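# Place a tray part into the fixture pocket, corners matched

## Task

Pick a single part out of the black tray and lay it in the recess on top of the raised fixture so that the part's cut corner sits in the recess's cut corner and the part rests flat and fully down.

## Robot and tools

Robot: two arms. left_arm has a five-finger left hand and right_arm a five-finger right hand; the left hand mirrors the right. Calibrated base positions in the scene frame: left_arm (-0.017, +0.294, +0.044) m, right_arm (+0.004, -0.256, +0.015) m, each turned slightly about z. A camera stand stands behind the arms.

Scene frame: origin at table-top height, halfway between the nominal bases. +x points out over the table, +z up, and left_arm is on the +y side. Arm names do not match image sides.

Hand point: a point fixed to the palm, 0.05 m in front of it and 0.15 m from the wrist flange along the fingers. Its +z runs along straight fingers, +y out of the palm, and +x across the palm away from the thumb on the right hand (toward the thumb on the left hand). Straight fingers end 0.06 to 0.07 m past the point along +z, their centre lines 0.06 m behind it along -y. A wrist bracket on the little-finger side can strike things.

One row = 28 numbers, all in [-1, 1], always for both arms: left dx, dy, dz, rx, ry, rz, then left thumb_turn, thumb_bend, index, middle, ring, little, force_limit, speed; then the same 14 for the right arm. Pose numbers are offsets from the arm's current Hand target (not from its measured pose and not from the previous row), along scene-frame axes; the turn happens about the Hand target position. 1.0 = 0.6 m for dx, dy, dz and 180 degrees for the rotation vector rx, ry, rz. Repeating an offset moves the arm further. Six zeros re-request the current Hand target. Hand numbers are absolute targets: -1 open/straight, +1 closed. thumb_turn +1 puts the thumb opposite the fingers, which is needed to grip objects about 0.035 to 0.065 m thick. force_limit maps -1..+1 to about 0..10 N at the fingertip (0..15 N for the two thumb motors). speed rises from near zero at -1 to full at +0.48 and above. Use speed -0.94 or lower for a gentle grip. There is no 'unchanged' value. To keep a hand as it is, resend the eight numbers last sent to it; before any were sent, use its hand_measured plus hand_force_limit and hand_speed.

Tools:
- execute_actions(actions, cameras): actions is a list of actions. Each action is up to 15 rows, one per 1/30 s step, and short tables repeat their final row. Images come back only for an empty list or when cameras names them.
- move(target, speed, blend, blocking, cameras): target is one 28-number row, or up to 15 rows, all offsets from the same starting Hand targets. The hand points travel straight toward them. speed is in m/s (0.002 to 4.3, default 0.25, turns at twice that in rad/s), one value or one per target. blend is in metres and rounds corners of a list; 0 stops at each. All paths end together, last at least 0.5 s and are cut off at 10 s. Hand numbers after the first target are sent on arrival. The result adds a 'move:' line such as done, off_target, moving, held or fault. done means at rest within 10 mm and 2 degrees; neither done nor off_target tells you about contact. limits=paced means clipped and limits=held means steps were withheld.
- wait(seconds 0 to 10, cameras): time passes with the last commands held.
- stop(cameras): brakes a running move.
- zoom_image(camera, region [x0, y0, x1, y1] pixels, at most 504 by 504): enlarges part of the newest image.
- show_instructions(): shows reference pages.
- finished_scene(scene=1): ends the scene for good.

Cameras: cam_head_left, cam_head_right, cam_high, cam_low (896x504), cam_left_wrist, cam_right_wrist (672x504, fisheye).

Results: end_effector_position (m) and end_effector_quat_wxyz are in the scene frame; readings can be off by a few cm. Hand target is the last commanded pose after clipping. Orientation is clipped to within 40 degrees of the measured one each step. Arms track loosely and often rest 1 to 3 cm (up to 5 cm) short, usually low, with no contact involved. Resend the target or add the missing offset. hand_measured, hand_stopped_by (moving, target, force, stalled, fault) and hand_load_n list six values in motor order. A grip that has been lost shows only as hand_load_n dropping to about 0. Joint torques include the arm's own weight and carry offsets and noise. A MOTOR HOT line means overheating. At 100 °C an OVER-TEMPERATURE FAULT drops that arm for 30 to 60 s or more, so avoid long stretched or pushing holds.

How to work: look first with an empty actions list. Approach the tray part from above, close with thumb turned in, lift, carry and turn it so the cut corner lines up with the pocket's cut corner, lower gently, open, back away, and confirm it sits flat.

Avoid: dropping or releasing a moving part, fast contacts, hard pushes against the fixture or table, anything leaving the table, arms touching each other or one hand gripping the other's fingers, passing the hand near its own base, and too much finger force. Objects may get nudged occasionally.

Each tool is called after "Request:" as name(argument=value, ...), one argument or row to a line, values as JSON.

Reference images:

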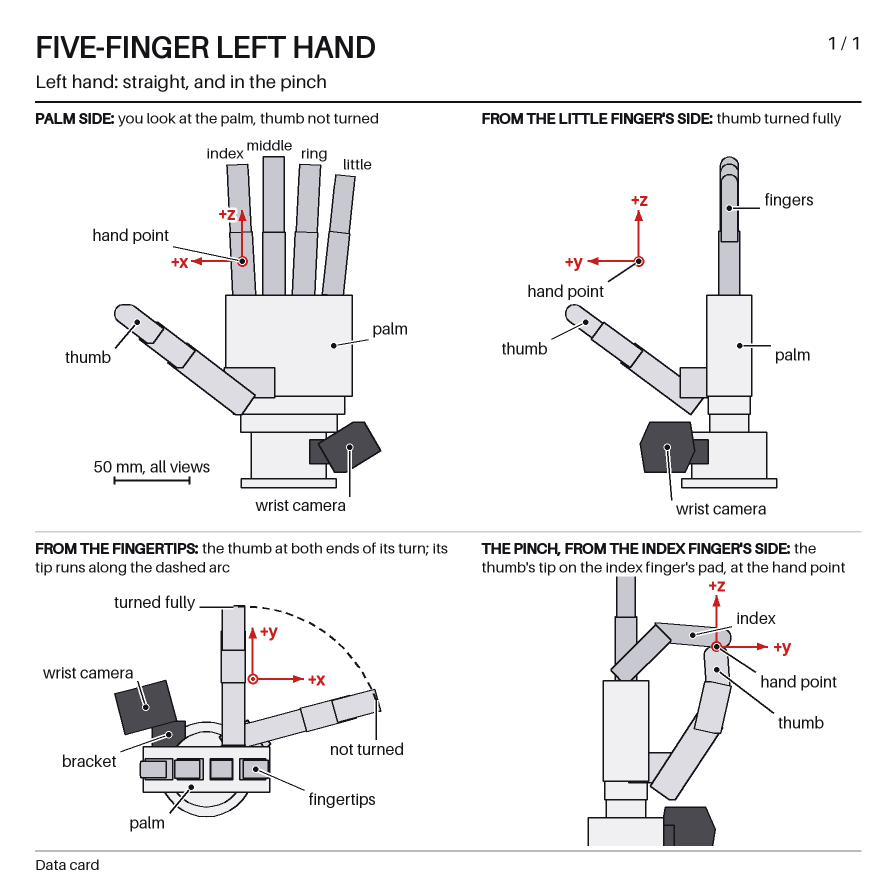

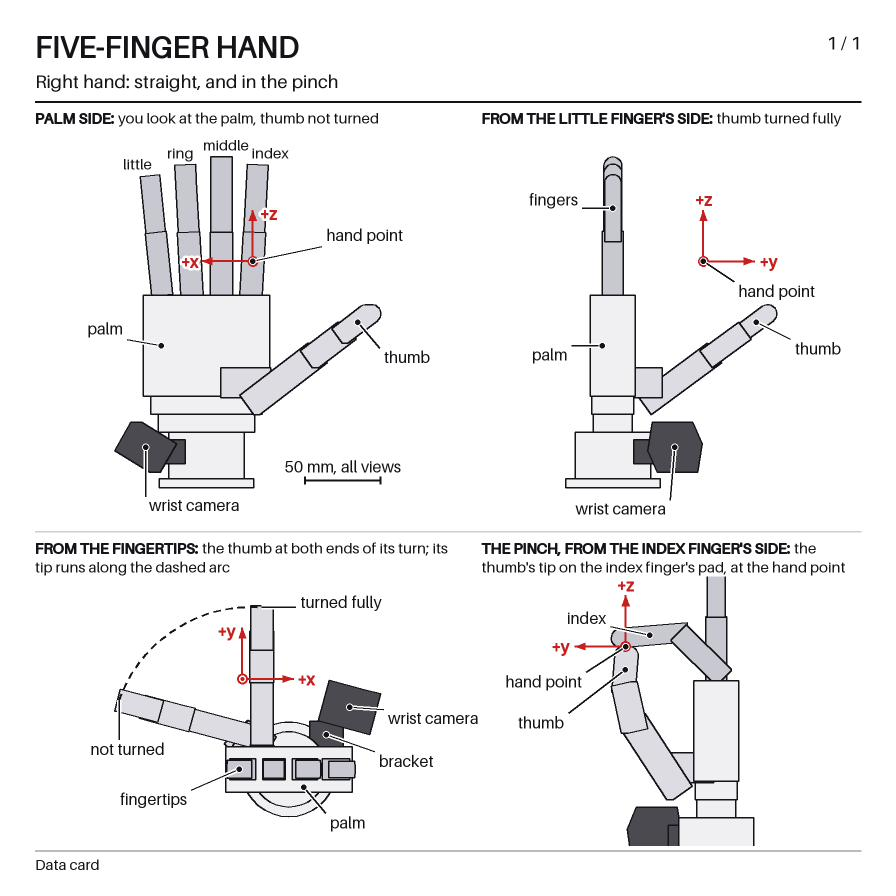

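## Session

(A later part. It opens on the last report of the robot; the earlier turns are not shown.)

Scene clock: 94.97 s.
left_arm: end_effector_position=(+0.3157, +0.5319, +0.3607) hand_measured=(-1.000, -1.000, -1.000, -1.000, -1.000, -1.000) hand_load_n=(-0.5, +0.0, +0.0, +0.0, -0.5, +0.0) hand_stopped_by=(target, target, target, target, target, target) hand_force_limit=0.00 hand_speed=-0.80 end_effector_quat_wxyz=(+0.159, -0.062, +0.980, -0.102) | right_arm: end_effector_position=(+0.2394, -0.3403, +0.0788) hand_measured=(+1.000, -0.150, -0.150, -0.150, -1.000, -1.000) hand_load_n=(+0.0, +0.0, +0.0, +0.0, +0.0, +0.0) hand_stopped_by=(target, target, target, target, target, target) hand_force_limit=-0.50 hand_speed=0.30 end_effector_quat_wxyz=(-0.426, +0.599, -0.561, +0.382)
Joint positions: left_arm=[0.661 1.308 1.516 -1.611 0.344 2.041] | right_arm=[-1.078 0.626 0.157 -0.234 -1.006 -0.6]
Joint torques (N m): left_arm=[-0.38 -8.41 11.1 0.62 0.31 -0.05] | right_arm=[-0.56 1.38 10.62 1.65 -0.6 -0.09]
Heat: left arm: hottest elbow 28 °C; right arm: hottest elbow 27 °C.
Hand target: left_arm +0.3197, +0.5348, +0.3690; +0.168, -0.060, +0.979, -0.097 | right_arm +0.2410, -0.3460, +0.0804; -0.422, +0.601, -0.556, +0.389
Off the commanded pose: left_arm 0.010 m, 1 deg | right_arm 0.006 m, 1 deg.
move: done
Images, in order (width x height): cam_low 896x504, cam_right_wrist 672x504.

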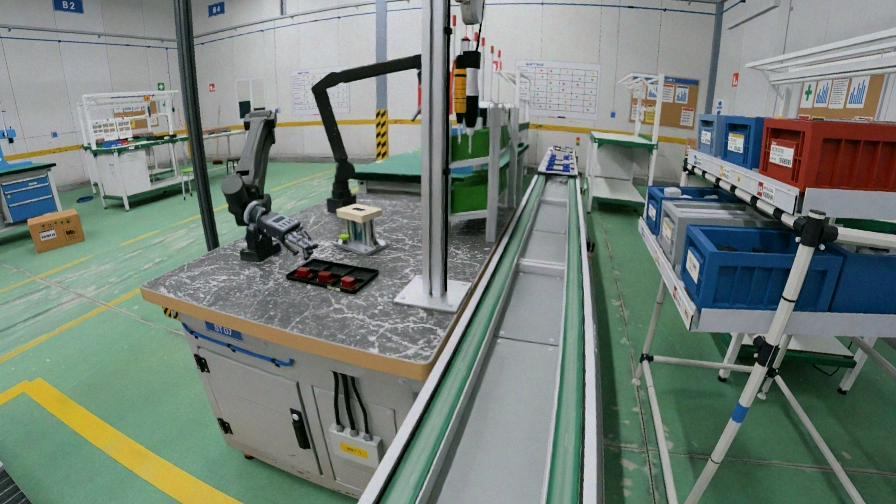

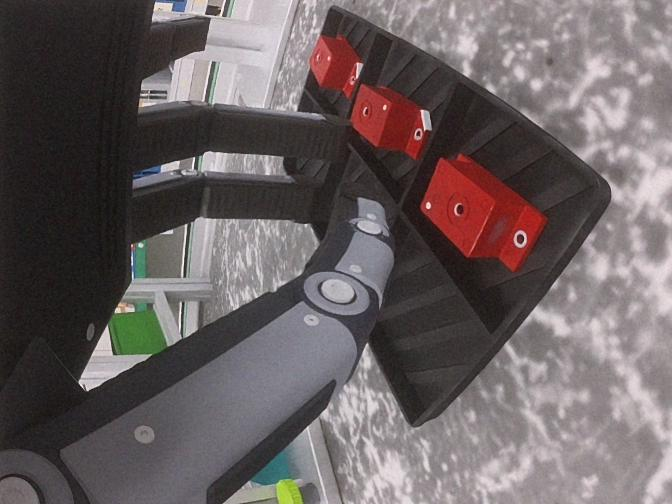

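Request:
move(
  target=[0,0,0,0,0,0,-1,-1,-1,-1,-1,-1,0,-0.8,-0.004,-0.005,-0.0397,0,0,0,1,-0.3,-0.3,-0.3,-1,-1,-0.5,0.3],
  speed=0.1,
  cameras=["cam_right_wrist","cam_low"],
)

Request:
zoom_image(
  camera="cam_low",
  region=[280, 220, 340, 290],
)

Request:
zoom_image(
  camera="cam_right_wrist",
  region=[240, 100, 520, 310],
)

Scene clock: 102.20 s.
left_arm: end_effector_position=(+0.3157, +0.5319, +0.3607) hand_measured=(-1.000, -1.000, -1.000, -1.000, -1.000, -1.000) hand_load_n=(+0.0, +0.0, +0.0, +0.0, +0.0, +0.0) hand_stopped_by=(target, target, target, target, target, target) hand_force_limit=0.00 hand_speed=-0.80 end_effector_quat_wxyz=(+0.159, -0.062, +0.980, -0.102) | right_arm: end_effector_position=(+0.2380, -0.3457, +0.0571) hand_measured=(+1.000, -0.300, -0.300, -0.300, -1.000, -1.000) hand_load_n=(+0.0, +0.0, -0.5, +0.0, +0.0, +0.0) hand_stopped_by=(target, target, target, target, target, target) hand_force_limit=-0.50 hand_speed=0.30 end_effector_quat_wxyz=(-0.424, +0.599, -0.559, +0.384)
Joint positions: left_arm=[0.661 1.308 1.516 -1.611 0.344 2.041] | right_arm=[-1.102 0.744 0.121 -0.099 -1.023 -0.63]
Joint torques (N m): left_arm=[-0.15 -8.41 11.07 0.62 0.32 -0.06] | right_arm=[-0.38 0.85 9.37 1.59 -0.62 -0.08]
Heat: left arm: hottest elbow 28 °C; right arm: hottest elbow 27 °C.
Hand target: left_arm +0.3197, +0.5348, +0.3690; +0.168, -0.060, +0.979, -0.097 | right_arm +0.2386, -0.3489, +0.0565; -0.422, +0.601, -0.556, +0.389
Off the commanded pose: left_arm 0.010 m, 1 deg | right_arm 0.003 m, 1 deg.
move: done
Images, in order (width x height): cam_low 896x504, cam_right_wrist 672x504.

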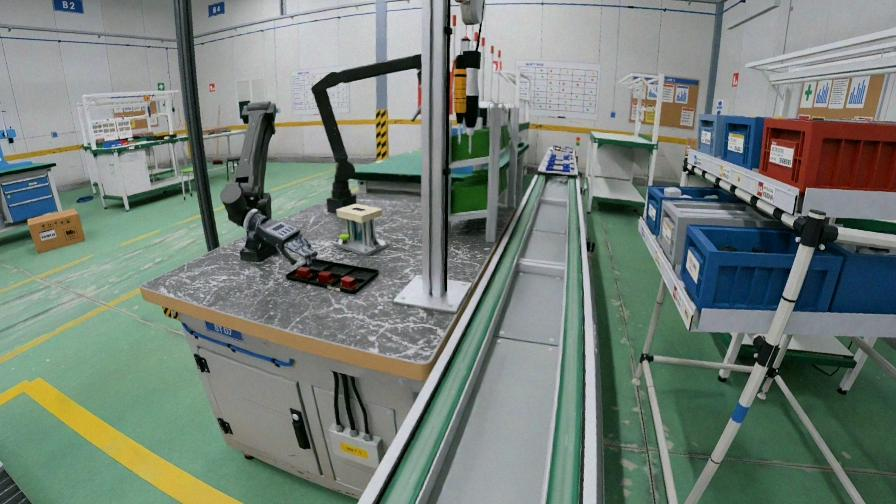

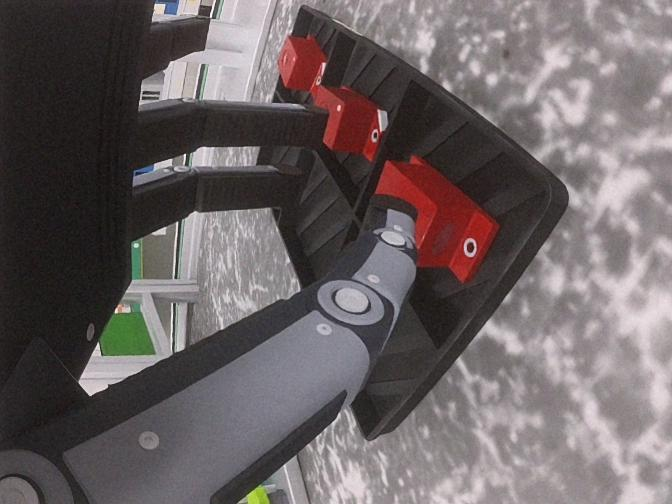

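Scaled by 7.200 from the camera's 896x504 image, which has a finer 1280x720 frame.

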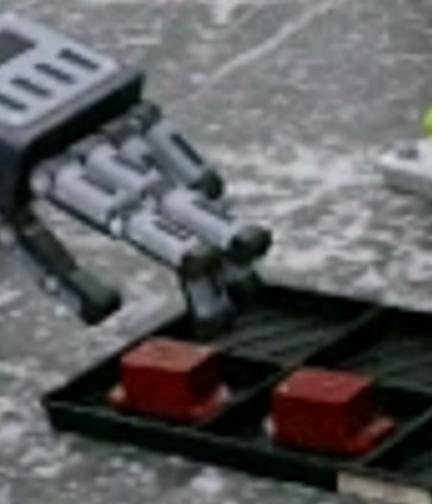

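Scaled by 1.800 from the camera's 672x504 image, which has a finer 960x720 frame.

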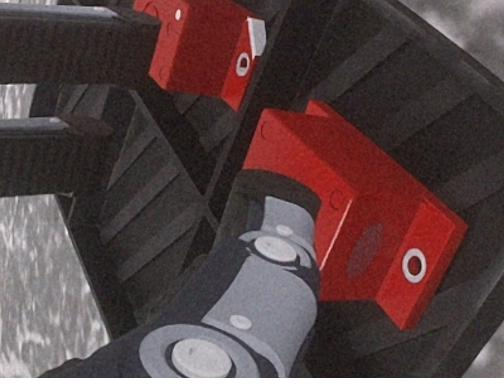

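Request:
move(
  target=[0,0,0,0,0,0,-1,-1,-1,-1,-1,-1,0,-0.8,-0.0067,0.0023,-0.0285,0,0,0,1,-0.15,-0.36,-0.36,-1,-1,-0.5,0.3],
  speed=0.08,
  cameras=["cam_right_wrist","cam_low"],
)

Request:
zoom_image(
  camera="cam_low",
  region=[280, 220, 340, 290],
)

Request:
zoom_image(
  camera="cam_right_wrist",
  region=[240, 100, 520, 310],
)

Scene clock: 109.67 s.
left_arm: end_effector_position=(+0.3157, +0.5319, +0.3607) hand_measured=(-1.000, -1.000, -1.000, -1.000, -1.000, -1.000) hand_load_n=(+0.0, +0.0, +0.0, +0.0, +0.0, +0.0) hand_stopped_by=(target, target, target, target, target, target) hand_force_limit=0.00 hand_speed=-0.80 end_effector_quat_wxyz=(+0.159, -0.062, +0.980, -0.102) | right_arm: end_effector_position=(+0.2344, -0.3440, +0.0401) hand_measured=(+1.000, -0.150, -0.360, -0.360, -1.000, -1.000) hand_load_n=(+0.0, +0.0, +0.0, +0.0, +0.0, -0.5) hand_stopped_by=(target, target, target, target, target, target) hand_force_limit=-0.50 hand_speed=0.30 end_effector_quat_wxyz=(-0.425, +0.600, -0.559, +0.384)
Joint positions: left_arm=[0.661 1.308 1.516 -1.611 0.344 2.041] | right_arm=[-1.118 0.824 0.089 -0.007 -1.036 -0.653]
Joint torques (N m): left_arm=[-0.15 -8.41 11.07 0.62 0.32 -0.06] | right_arm=[-0.56 0.62 8.64 1.57 -0.65 -0.1]
Heat: left arm: hottest elbow 28 °C; right arm: hottest elbow 27 °C.
Hand target: left_arm +0.3197, +0.5348, +0.3690; +0.168, -0.060, +0.979, -0.097 | right_arm +0.2346, -0.3477, +0.0394; -0.422, +0.601, -0.556, +0.389
Off the commanded pose: left_arm 0.010 m, 1 deg | right_arm 0.004 m, 1 deg.
move: done
Images, in order (width x height): cam_low 896x504, cam_right_wrist 672x504.

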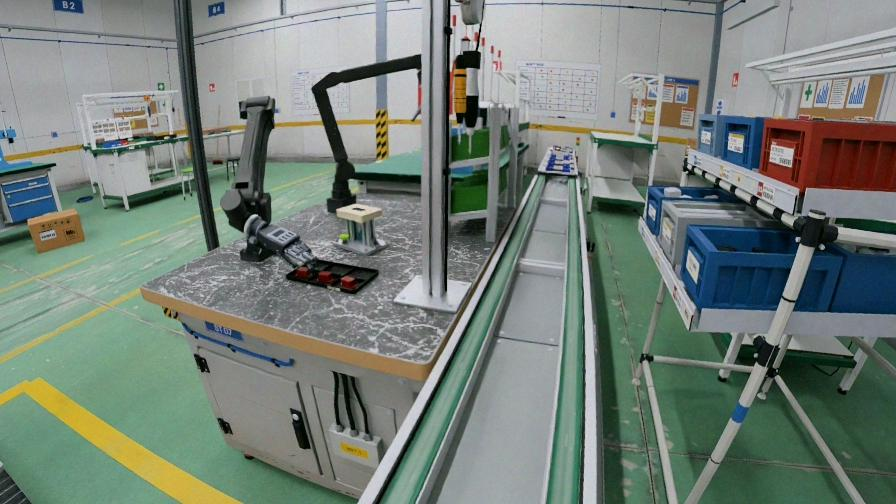

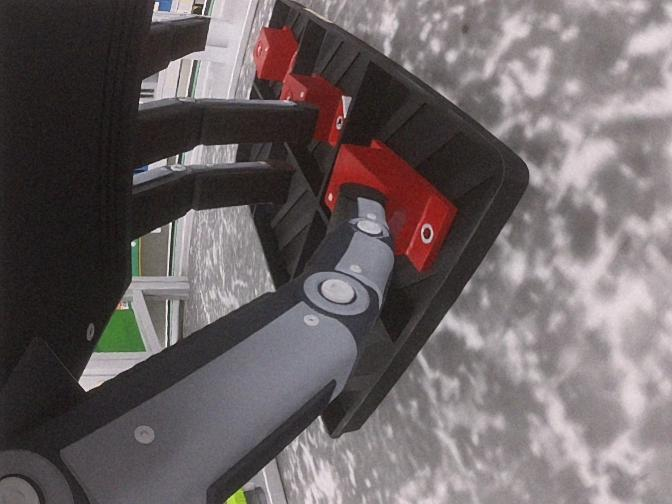

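Scaled by 7.200 from the camera's 896x504 image, which has a finer 1280x720 frame.

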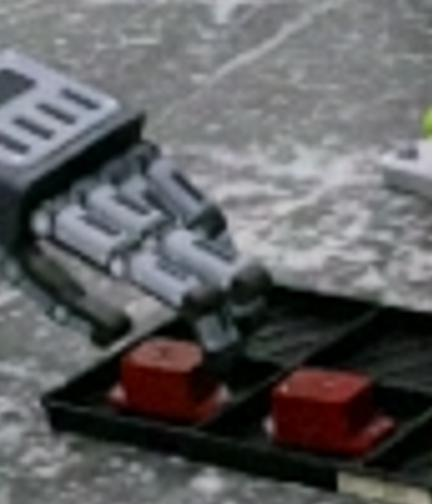

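Scaled by 1.800 from the camera's 672x504 image, which has a finer 960x720 frame.

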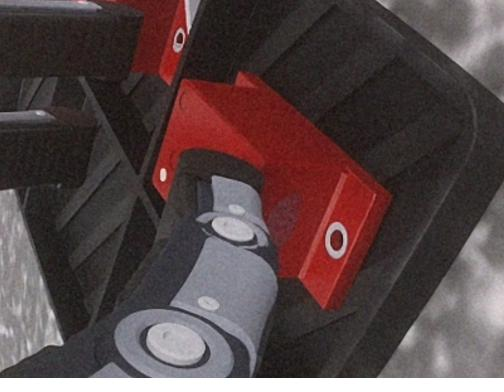

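Request:
move(
  target=[
    [0,0,0,0,0,0,-1,-1,-1,-1,-1,-1,0,-0.8,-0.004,0.0005,0.0,0,0,0,1,-0.15,-0.36,-0.36,-1,-1,-0.5,0.3],
    [0,0,0,0,0,0,-1,-1,-1,-1,-1,-1,0,-0.8,-0.0045,0.0005,-0.0155,0,0,0,1,-0.15,-0.36,-0.36,-1,-1,-0.5,0.3],
  ],
  speed=0.05,
  cameras=["cam_right_wrist","cam_low"],
)

Request:
zoom_image(
  camera="cam_low",
  region=[280, 220, 340, 290],
)

Request:
zoom_image(
  camera="cam_right_wrist",
  region=[240, 100, 520, 310],
)

Scene clock: 115.00 s.
left_arm: end_effector_position=(+0.3157, +0.5319, +0.3607) hand_measured=(-1.000, -1.000, -1.000, -1.000, -1.000, -1.000) hand_load_n=(+0.0, +0.0, +0.0, +0.0, +0.0, +0.0) hand_stopped_by=(target, target, target, target, target, target) hand_force_limit=0.00 hand_speed=-0.80 end_effector_quat_wxyz=(+0.159, -0.062, +0.980, -0.102) | right_arm: end_effector_position=(+0.2316, -0.3439, +0.0307) hand_measured=(+1.000, -0.150, -0.360, -0.360, -1.000, -1.000) hand_load_n=(+0.0, +0.0, +0.0, +0.0, +0.0, +0.0) hand_stopped_by=(target, target, target, target, target, target) hand_force_limit=-0.50 hand_speed=0.30 end_effector_quat_wxyz=(-0.425, +0.600, -0.559, +0.384)
Joint positions: left_arm=[0.661 1.308 1.516 -1.611 0.344 2.041] | right_arm=[-1.134 0.88 0.073 0.047 -1.047 -0.674]
Joint torques (N m): left_arm=[-0.15 -8.41 11.04 0.59 0.32 -0.04] | right_arm=[-0.5 0.38 8.18 1.42 -0.66 -0.09]
Heat: left arm: hottest elbow 29 °C; right arm: hottest elbow 27 °C.
Hand target: left_arm +0.3197, +0.5348, +0.3690; +0.168, -0.060, +0.979, -0.097 | right_arm +0.2319, -0.3473, +0.0301; -0.422, +0.601, -0.556, +0.389
Off the commanded pose: left_arm 0.010 m, 1 deg | right_arm 0.004 m, 1 deg.
move: done
Images, in order (width x height): cam_low 896x504, cam_right_wrist 672x504.

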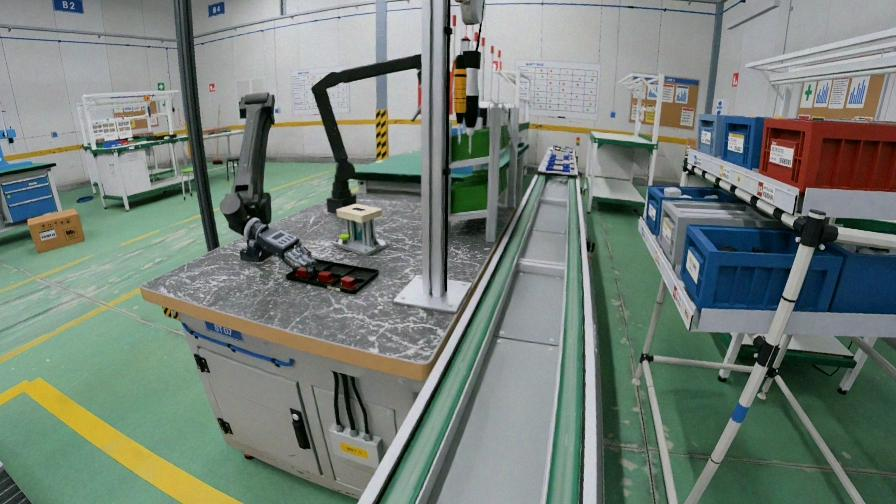

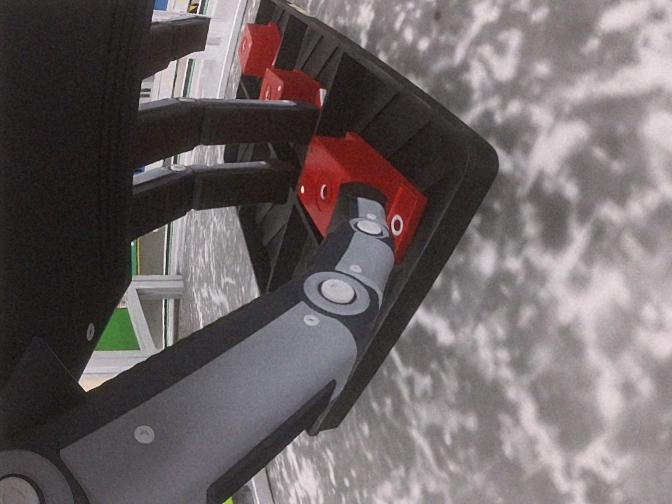

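Scaled by 7.200 from the camera's 896x504 image, which has a finer 1280x720 frame.

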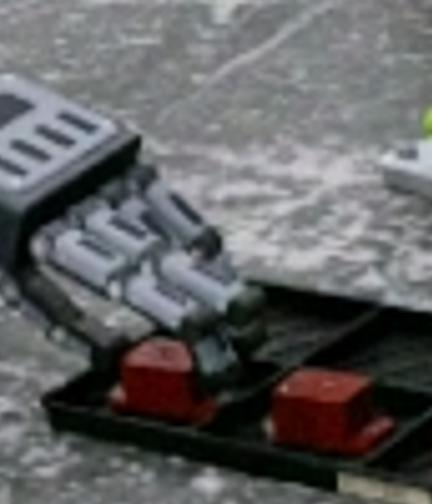

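Scaled by 1.800 from the camera's 672x504 image, which has a finer 960x720 frame.

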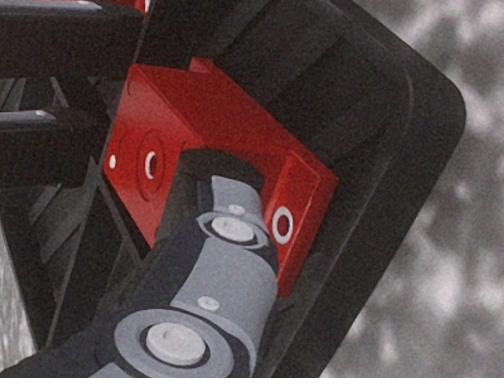

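Request:
move(
  target=[0,0,0,0,0,0,-1,-1,-1,-1,-1,-1,0,-0.8,0,0,0,0,0,0,1,-0.15,0.05,0.05,-1,-1,-0.5,-0.92],
  speed=0.05,
  cameras=["cam_right_wrist","cam_low"],
)

Request:
zoom_image(
  camera="cam_low",
  region=[280, 220, 340, 290],
)

Request:
zoom_image(
  camera="cam_right_wrist",
  region=[240, 100, 520, 310],
)

Scene clock: 118.07 s.
left_arm: end_effector_position=(+0.3157, +0.5319, +0.3607) hand_measured=(-1.000, -1.000, -1.000, -1.000, -1.000, -1.000) hand_load_n=(+0.0, +0.0, +0.0, +0.0, +0.0, +0.0) hand_stopped_by=(target, target, target, target, target, target) hand_force_limit=0.00 hand_speed=-0.80 end_effector_quat_wxyz=(+0.159, -0.062, +0.980, -0.102) | right_arm: end_effector_position=(+0.2320, -0.3438, +0.0312) hand_measured=(+1.000, -0.150, -0.198, -0.198, -1.000, -1.000) hand_load_n=(+0.0, +3.5, +2.5, +3.5, +0.0, +0.0) hand_stopped_by=(target, target, force, force, target, target) hand_force_limit=-0.50 hand_speed=-0.92 end_effector_quat_wxyz=(-0.426, +0.600, -0.558, +0.385)
Joint positions: left_arm=[0.661 1.308 1.516 -1.611 0.344 2.041] | right_arm=[-1.134 0.881 0.073 0.05 -1.05 -0.674]
Joint torques (N m): left_arm=[-0.21 -8.29 11.1 0.62 0.31 -0.05] | right_arm=[-0.56 0.44 8.16 1.47 -0.54 -0.09]
Heat: left arm: hottest elbow 29 °C; right arm: hottest elbow 26 °C.
Hand target: left_arm +0.3197, +0.5348, +0.3690; +0.168, -0.060, +0.979, -0.097 | right_arm +0.2319, -0.3473, +0.0301; -0.422, +0.601, -0.556, +0.389
Off the commanded pose: left_arm 0.010 m, 1 deg | right_arm 0.004 m, 1 deg.
move: done
Images, in order (width x height): cam_low 896x504, cam_right_wrist 672x504.

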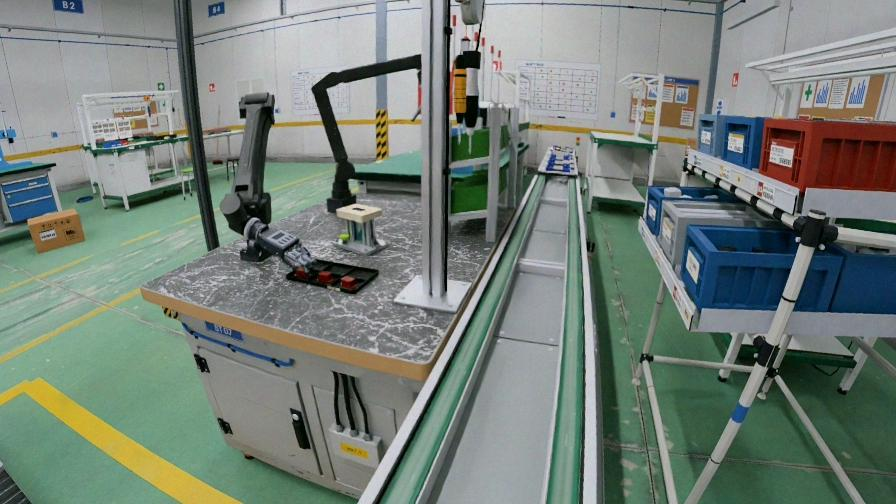

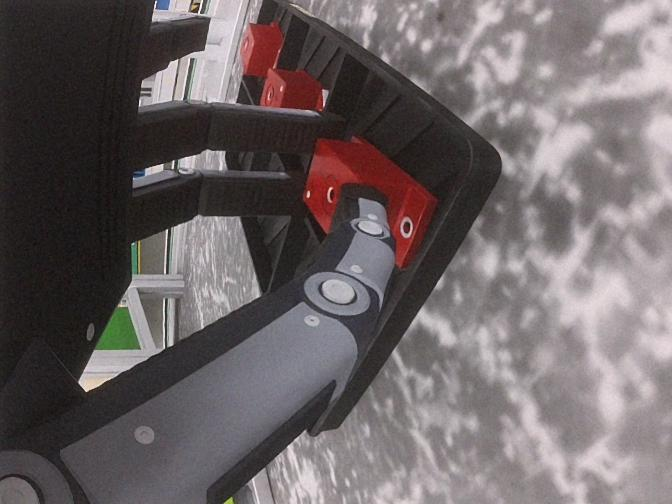

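Scaled by 7.200 from the camera's 896x504 image, which has a finer 1280x720 frame.

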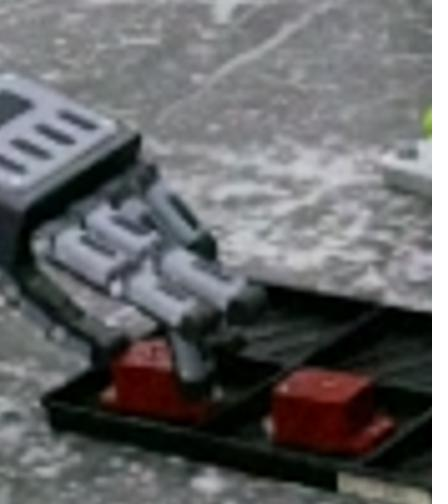

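Scaled by 1.800 from the camera's 672x504 image, which has a finer 960x720 frame.

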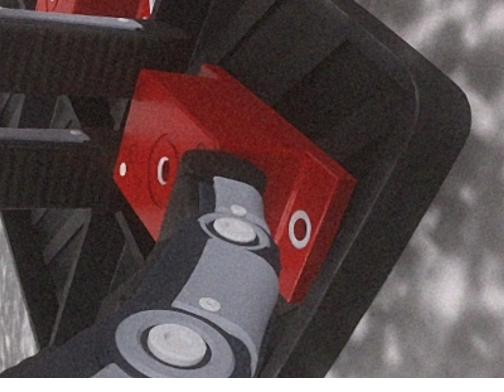

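Request:
move(
  target=[
    [0,0,0,0,0,0,-1,-1,-1,-1,-1,-1,0,-0.8,0,0,0,0,0,0,1,-0.15,0.06,0.06,-1,-1,-0.1,-0.93],
    [0,0,0,0,0,0,-1,-1,-1,-1,-1,-1,0,-0.8,0,0,0.06,0,0,0,1,-0.15,0.06,0.06,-1,-1,-0.1,-0.93],
  ],
  speed=0.06,
  cameras=["cam_right_wrist","cam_low"],
)

Request:
zoom_image(
  camera="cam_low",
  region=[280, 220, 340, 290],
)

Request:
zoom_image(
  camera="cam_right_wrist",
  region=[240, 100, 520, 310],
)

Scene clock: 121.87 s.
left_arm: end_effector_position=(+0.3157, +0.5319, +0.3607) hand_measured=(-1.000, -1.000, -1.000, -1.000, -1.000, -1.000) hand_load_n=(+0.0, +0.0, +0.0, +0.0, +0.0, +0.0) hand_stopped_by=(target, target, target, target, target, target) hand_force_limit=0.00 hand_speed=-0.80 end_effector_quat_wxyz=(+0.159, -0.062, +0.980, -0.102) | right_arm: end_effector_position=(+0.2230, -0.3285, +0.0415) hand_measured=(+1.000, -0.152, -0.186, -0.192, -1.000, -1.000) hand_load_n=(-0.5, +7.0, +4.0, +4.0, +0.0, +0.0) hand_stopped_by=(target, target, force, force, target, target) hand_force_limit=-0.10 hand_speed=-0.93 end_effector_quat_wxyz=(-0.429, +0.594, -0.574, +0.366)
Joint positions: left_arm=[0.661 1.308 1.516 -1.611 0.344 2.041] | right_arm=[-1.133 0.699 0.081 -0.189 -1.041 -0.671]
Joint torques (N m): left_arm=[-0.32 -8.41 11.06 0.61 0.32 -0.04] | right_arm=[0.03 -0.67 14.31 0.65 -0.77 0]
Heat: left arm: hottest elbow 29 °C; right arm: hottest elbow 26 °C.
Hand target: left_arm +0.3197, +0.5348, +0.3690; +0.168, -0.060, +0.979, -0.097 | right_arm +0.2319, -0.3472, +0.0660; -0.422, +0.601, -0.556, +0.389
Off the commanded pose: left_arm 0.010 m, 1 deg | right_arm 0.032 m, 4 deg.
move: off_target (right_arm)
Images, in order (width x height): cam_low 896x504, cam_right_wrist 672x504.

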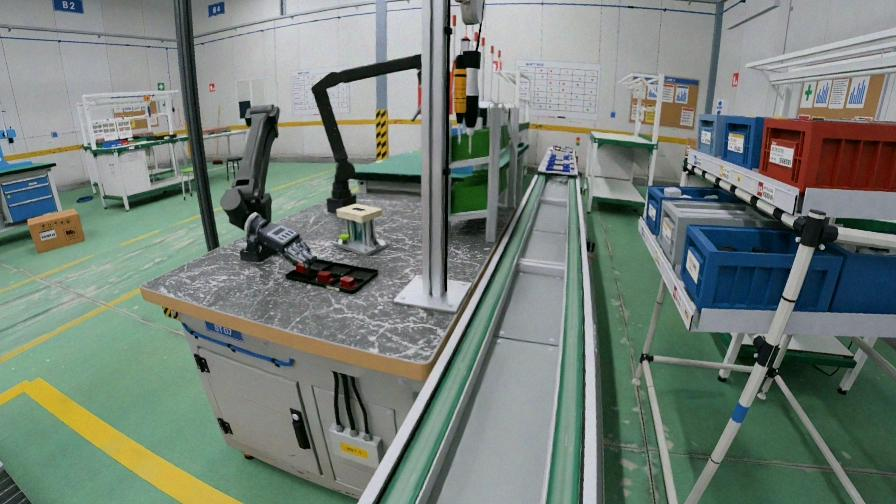

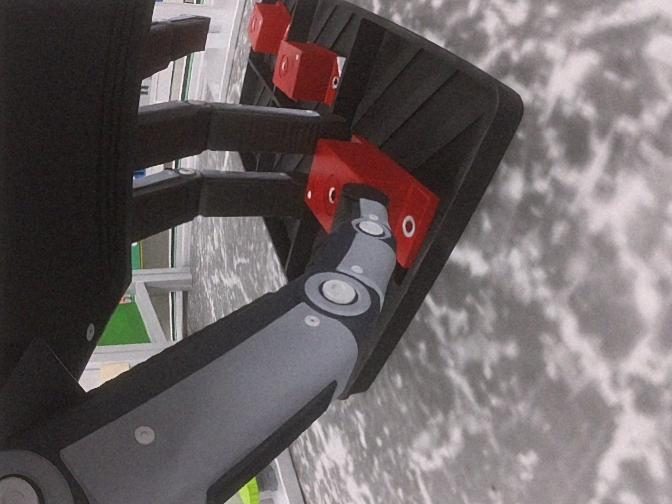

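Scaled by 7.200 from the camera's 896x504 image, which has a finer 1280x720 frame.

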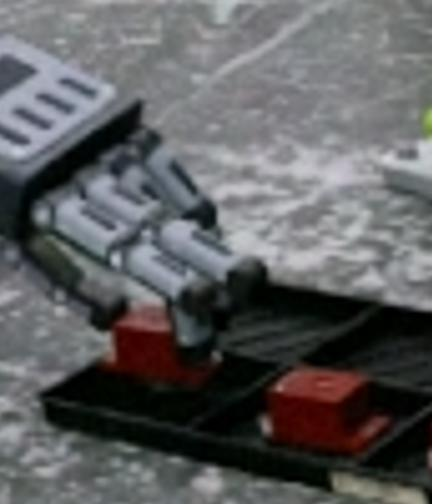

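Scaled by 1.800 from the camera's 672x504 image, which has a finer 960x720 frame.

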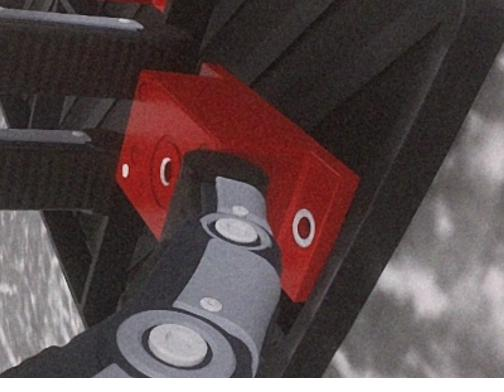

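Request:
move(
  target=[
    [0,0,0,0,0,0,-1,-1,-1,-1,-1,-1,0,-0.8,0,0,0.1,0,0,0,1,-0.15,0.06,0.06,-1,-1,-0.1,-0.93],
    [0,0,0,0,0,0,-1,-1,-1,-1,-1,-1,0,-0.8,0,0.3,0.25,0,0,-0.02,1,-0.15,0.06,0.06,-1,-1,-0.1,-0.93],
  ],
  speed=[0.06,0.15],
  cameras=["cam_right_wrist","cam_low","cam_head_left"],
)

Request:
zoom_image(
  camera="cam_low",
  region=[260, 170, 400, 290],
)

Request:
zoom_image(
  camera="cam_right_wrist",
  region=[240, 100, 520, 310],
)

Scene clock: 128.23 s.
left_arm: end_effector_position=(+0.3157, +0.5319, +0.3607) hand_measured=(-1.000, -1.000, -1.000, -1.000, -1.000, -1.000) hand_load_n=(+0.0, +0.0, +0.0, +0.0, +0.0, +0.0) hand_stopped_by=(target, target, target, target, target, target) hand_force_limit=0.00 hand_speed=-0.80 end_effector_quat_wxyz=(+0.159, -0.062, +0.980, -0.102) | right_arm: end_effector_position=(+0.2291, -0.1725, +0.1793) hand_measured=(+1.000, -0.152, -0.186, -0.192, -1.000, -1.000) hand_load_n=(-0.5, +7.0, +4.0, +4.0, +0.0, +0.0) hand_stopped_by=(target, target, force, force, target, target) hand_force_limit=-0.10 hand_speed=-0.93 end_effector_quat_wxyz=(-0.386, +0.600, -0.574, +0.402)
Joint positions: left_arm=[0.661 1.308 1.516 -1.611 0.344 2.041] | right_arm=[0.631 0.1 0.346 -0.728 0.616 0.25]
Joint torques (N m): left_arm=[-0.32 -8.29 11.08 0.62 0.31 -0.05] | right_arm=[0.79 3.84 17.54 1.16 0.48 0.16]
Heat: left arm: hottest elbow 29 °C; right arm: hottest elbow 27 °C.
Hand target: left_arm +0.3197, +0.5348, +0.3690; +0.168, -0.060, +0.979, -0.097 | right_arm +0.2320, -0.1673, +0.2162; -0.410, +0.583, -0.575, +0.402
Off the commanded pose: left_arm 0.010 m, 1 deg | right_arm 0.037 m, 3 deg.
move: off_target (right_arm)
Images, in order (width x height): cam_head_left 896x504, cam_low 896x504, cam_right_wrist 672x504.

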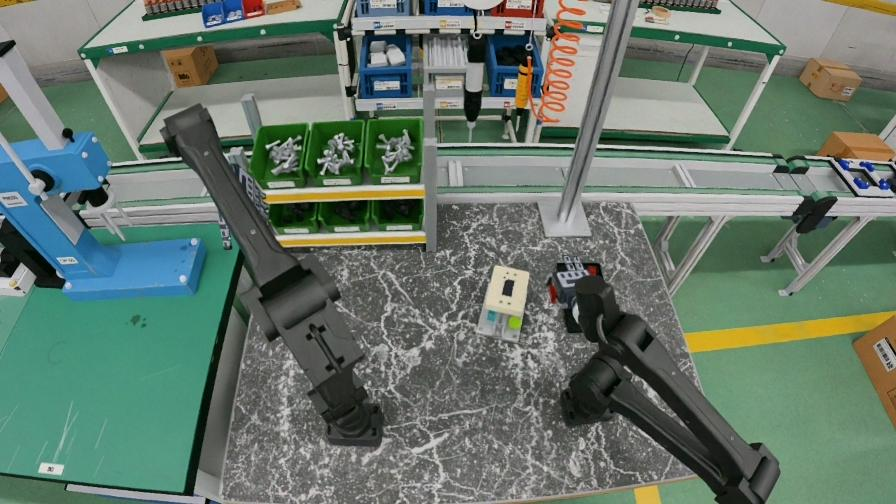

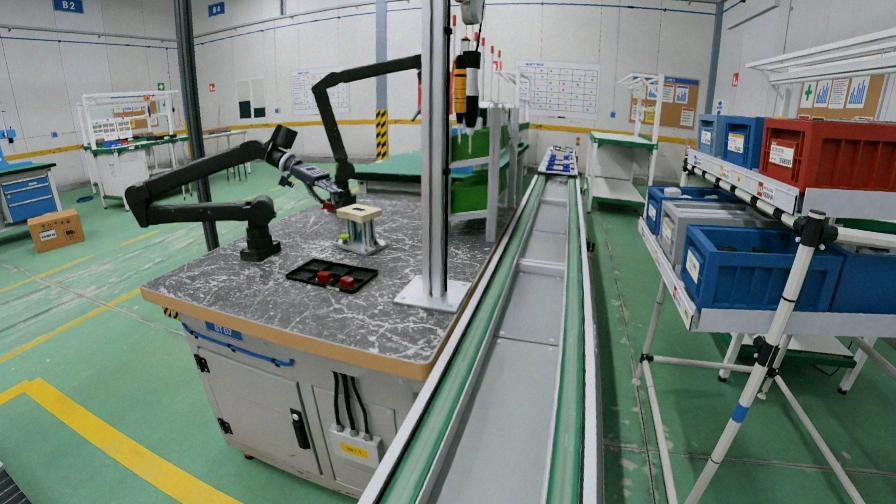

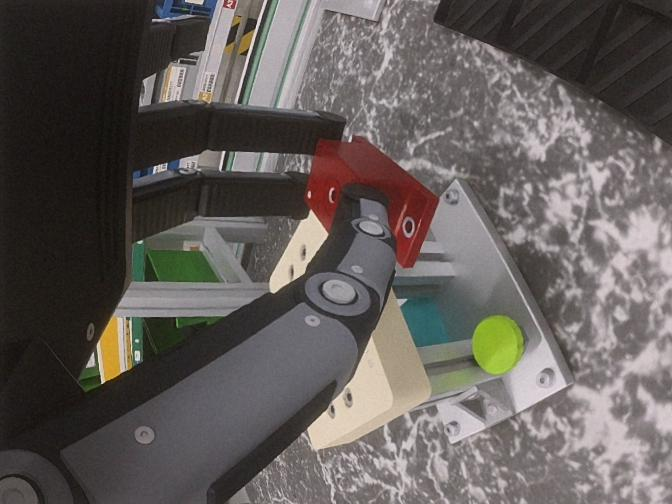

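Scaled by 3.600 from the camera's 896x504 image, which has a finer 1280x720 frame.

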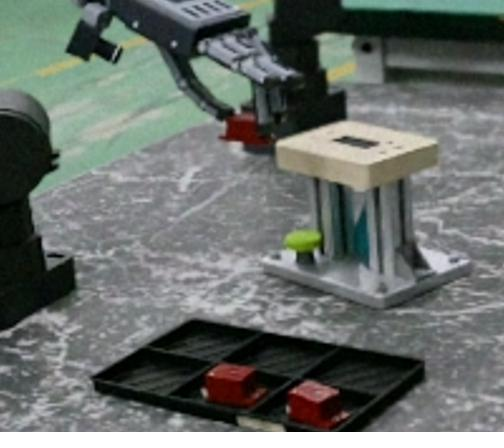

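Scaled by 1.800 from the camera's 672x504 image, which has a finer 960x720 frame.

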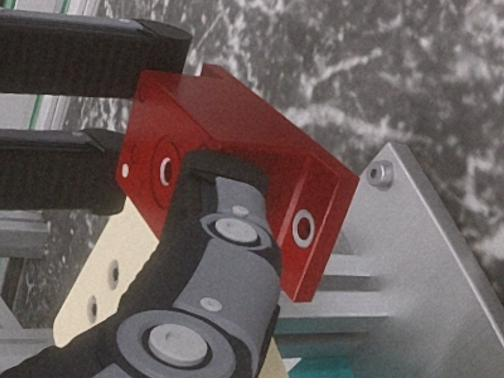

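Request:
move(
  target=[
    [0,0,0,0,0,0,-1,-1,-1,-1,-1,-1,0,-0.8,0,0,0.1,0,0,0,1,-0.15,0.06,0.06,-1,-1,-0.1,-0.93],
    [0,0,0,0,0,0,-1,-1,-1,-1,-1,-1,0,-0.8,0.13,0.1955,0.123,0,0,-0.061,1,-0.15,0.06,0.06,-1,-1,-0.1,-0.93],
  ],
  speed=[0.1,0.15],
  blend=[0.02,0],
  cameras=["cam_right_wrist","cam_head_left"],
)

Request:
zoom_image(
  camera="cam_right_wrist",
  region=[380, 150, 660, 360],
)

Scene clock: 139.27 s.
left_arm: end_effector_position=(+0.3157, +0.5319, +0.3607) hand_measured=(-1.000, -1.000, -1.000, -1.000, -1.000, -1.000) hand_load_n=(+0.0, +0.0, +0.0, +0.0, +0.0, +0.0) hand_stopped_by=(target, target, target, target, target, target) hand_force_limit=0.00 hand_speed=-0.80 end_effector_quat_wxyz=(+0.159, -0.062, +0.980, -0.102) | right_arm: end_effector_position=(+0.2969, -0.0652, +0.2551) hand_measured=(+1.000, -0.152, -0.186, -0.192, -1.000, -1.000) hand_load_n=(-0.5, +7.0, +4.5, +3.5, +0.0, +0.0) hand_stopped_by=(target, target, force, force, target, target) hand_force_limit=-0.10 hand_speed=-0.93 end_effector_quat_wxyz=(+0.338, -0.552, +0.617, -0.447)
Joint positions: left_arm=[0.661 1.308 1.516 -1.611 0.344 2.041] | right_arm=[0.927 0.791 0.727 -0.73 1.022 0.631]
Joint torques (N m): left_arm=[-0.21 -8.41 11.07 0.62 0.32 -0.05] | right_arm=[-0.09 -1.73 17.09 1.61 0.9 0.16]
Heat: left arm: hottest elbow 29 °C; right arm: hottest elbow 29 °C.
Hand target: left_arm +0.3197, +0.5348, +0.3690; +0.168, -0.060, +0.979, -0.097 | right_arm +0.3100, -0.0500, +0.2899; +0.369, -0.526, +0.628, -0.440
Off the commanded pose: left_arm 0.010 m, 1 deg | right_arm 0.040 m, 5 deg.
move: off_target (right_arm)
Images, in order (width x height): cam_head_left 896x504, cam_right_wrist 672x504.

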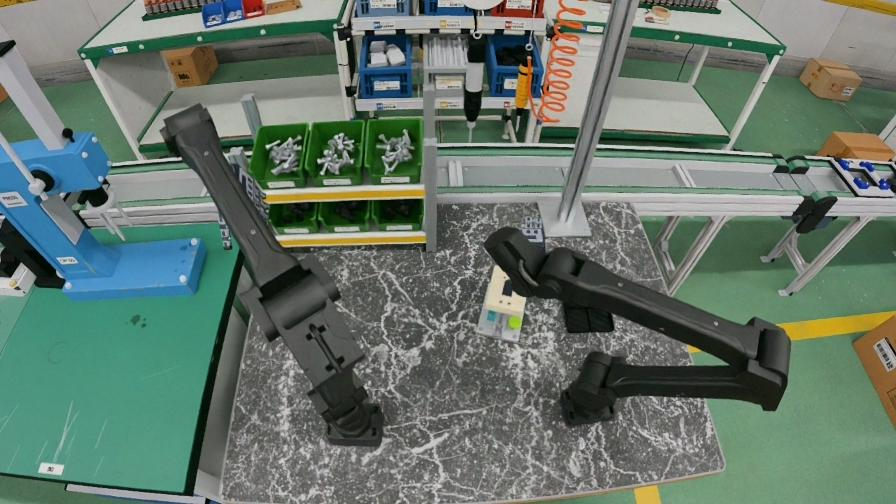

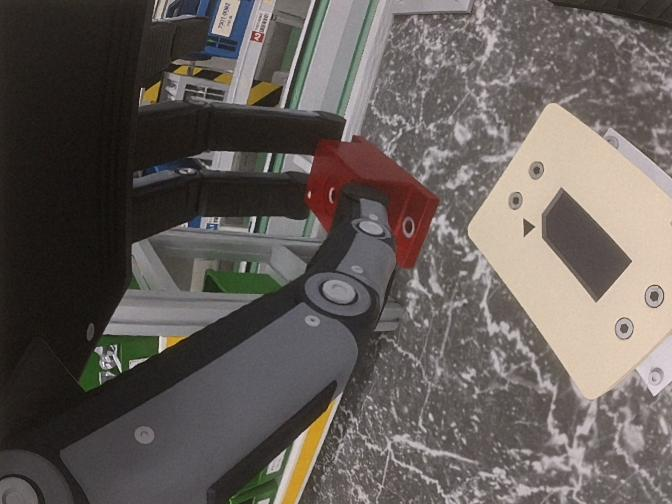

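Scaled by 1.800 from the camera's 672x504 image, which has a finer 960x720 frame.

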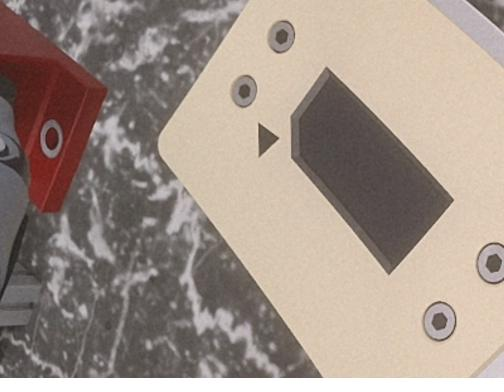

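Request:
zoom_image(
  camera="cam_right_wrist",
  region=[290, 120, 450, 280],
)

Scaled by 3.150 from the camera's 672x504 image, which has a finer 960x720 frame.

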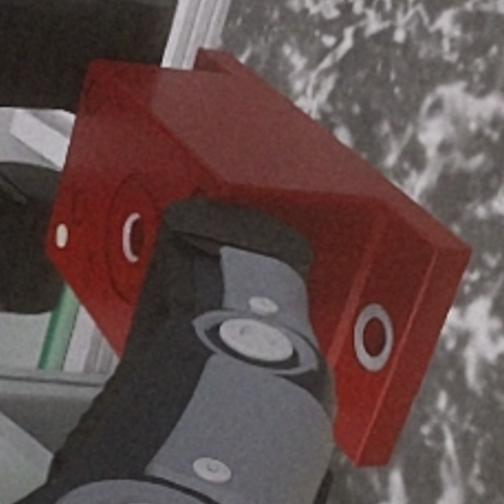

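Request:
wait(
  seconds=0.1,
  cameras=["cam_low","cam_head_right","cam_right_wrist"],
)

Request:
zoom_image(
  camera="cam_low",
  region=[310, 150, 400, 240],
)

Request:
zoom_image(
  camera="cam_head_right",
  region=[460, 200, 580, 340],
)

Scene clock: 151.73 s.
left_arm: end_effector_position=(+0.3157, +0.5319, +0.3607) hand_measured=(-1.000, -1.000, -1.000, -1.000, -1.000, -1.000) hand_load_n=(+0.0, +0.0, +0.0, +0.0, +0.0, +0.0) hand_stopped_by=(target, target, target, target, target, target) hand_force_limit=0.00 hand_speed=-0.80 end_effector_quat_wxyz=(+0.159, -0.062, +0.980, -0.102) | right_arm: end_effector_position=(+0.2969, -0.0652, +0.2550) hand_measured=(+1.000, -0.152, -0.186, -0.192, -1.000, -1.000) hand_load_n=(+0.0, +7.0, +4.0, +4.0, +0.0, +0.0) hand_stopped_by=(target, target, force, force, target, target) hand_force_limit=-0.10 hand_speed=-0.93 end_effector_quat_wxyz=(+0.337, -0.552, +0.617, -0.447)
Joint positions: left_arm=[0.661 1.308 1.516 -1.611 0.344 2.041] | right_arm=[0.927 0.792 0.727 -0.73 1.022 0.631]
Joint torques (N m): left_arm=[-0.32 -8.35 11.1 0.61 0.32 -0.05] | right_arm=[-0.09 -1.55 17.07 1.62 0.91 0.15]
Heat: left arm: hottest elbow 29 °C; right arm: hottest elbow 30 °C.
Hand target: left_arm +0.3197, +0.5348, +0.3690; +0.168, -0.060, +0.979, -0.097 | right_arm +0.3100, -0.0500, +0.2898; +0.369, -0.526, +0.628, -0.440
Off the commanded pose: left_arm 0.010 m, 1 deg | right_arm 0.040 m, 5 deg.
wait: 0.10 s; at rest from the start
Images, in order (width x height): cam_head_right 896x504, cam_low 896x504, cam_right_wrist 672x504.

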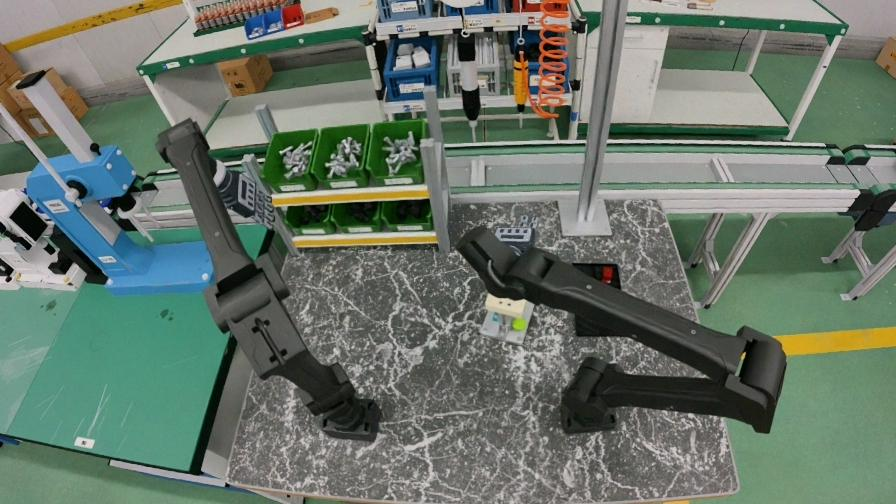

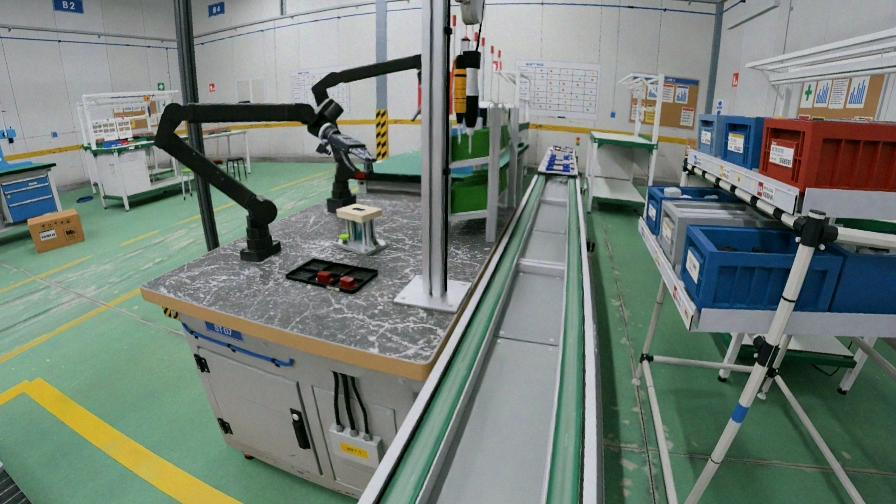

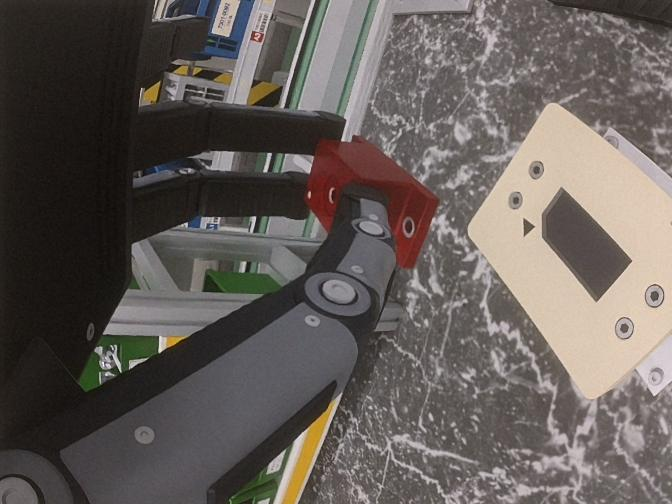

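Scaled by 5.600 from the camera's 896x504 image, which has a finer 1280x720 frame.

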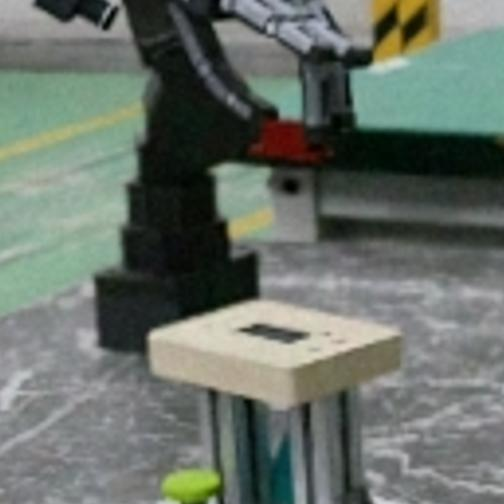

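Scaled by 3.600 from the camera's 896x504 image, which has a finer 1280x720 frame.

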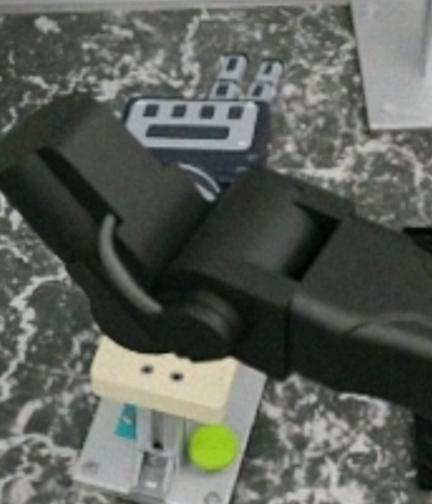

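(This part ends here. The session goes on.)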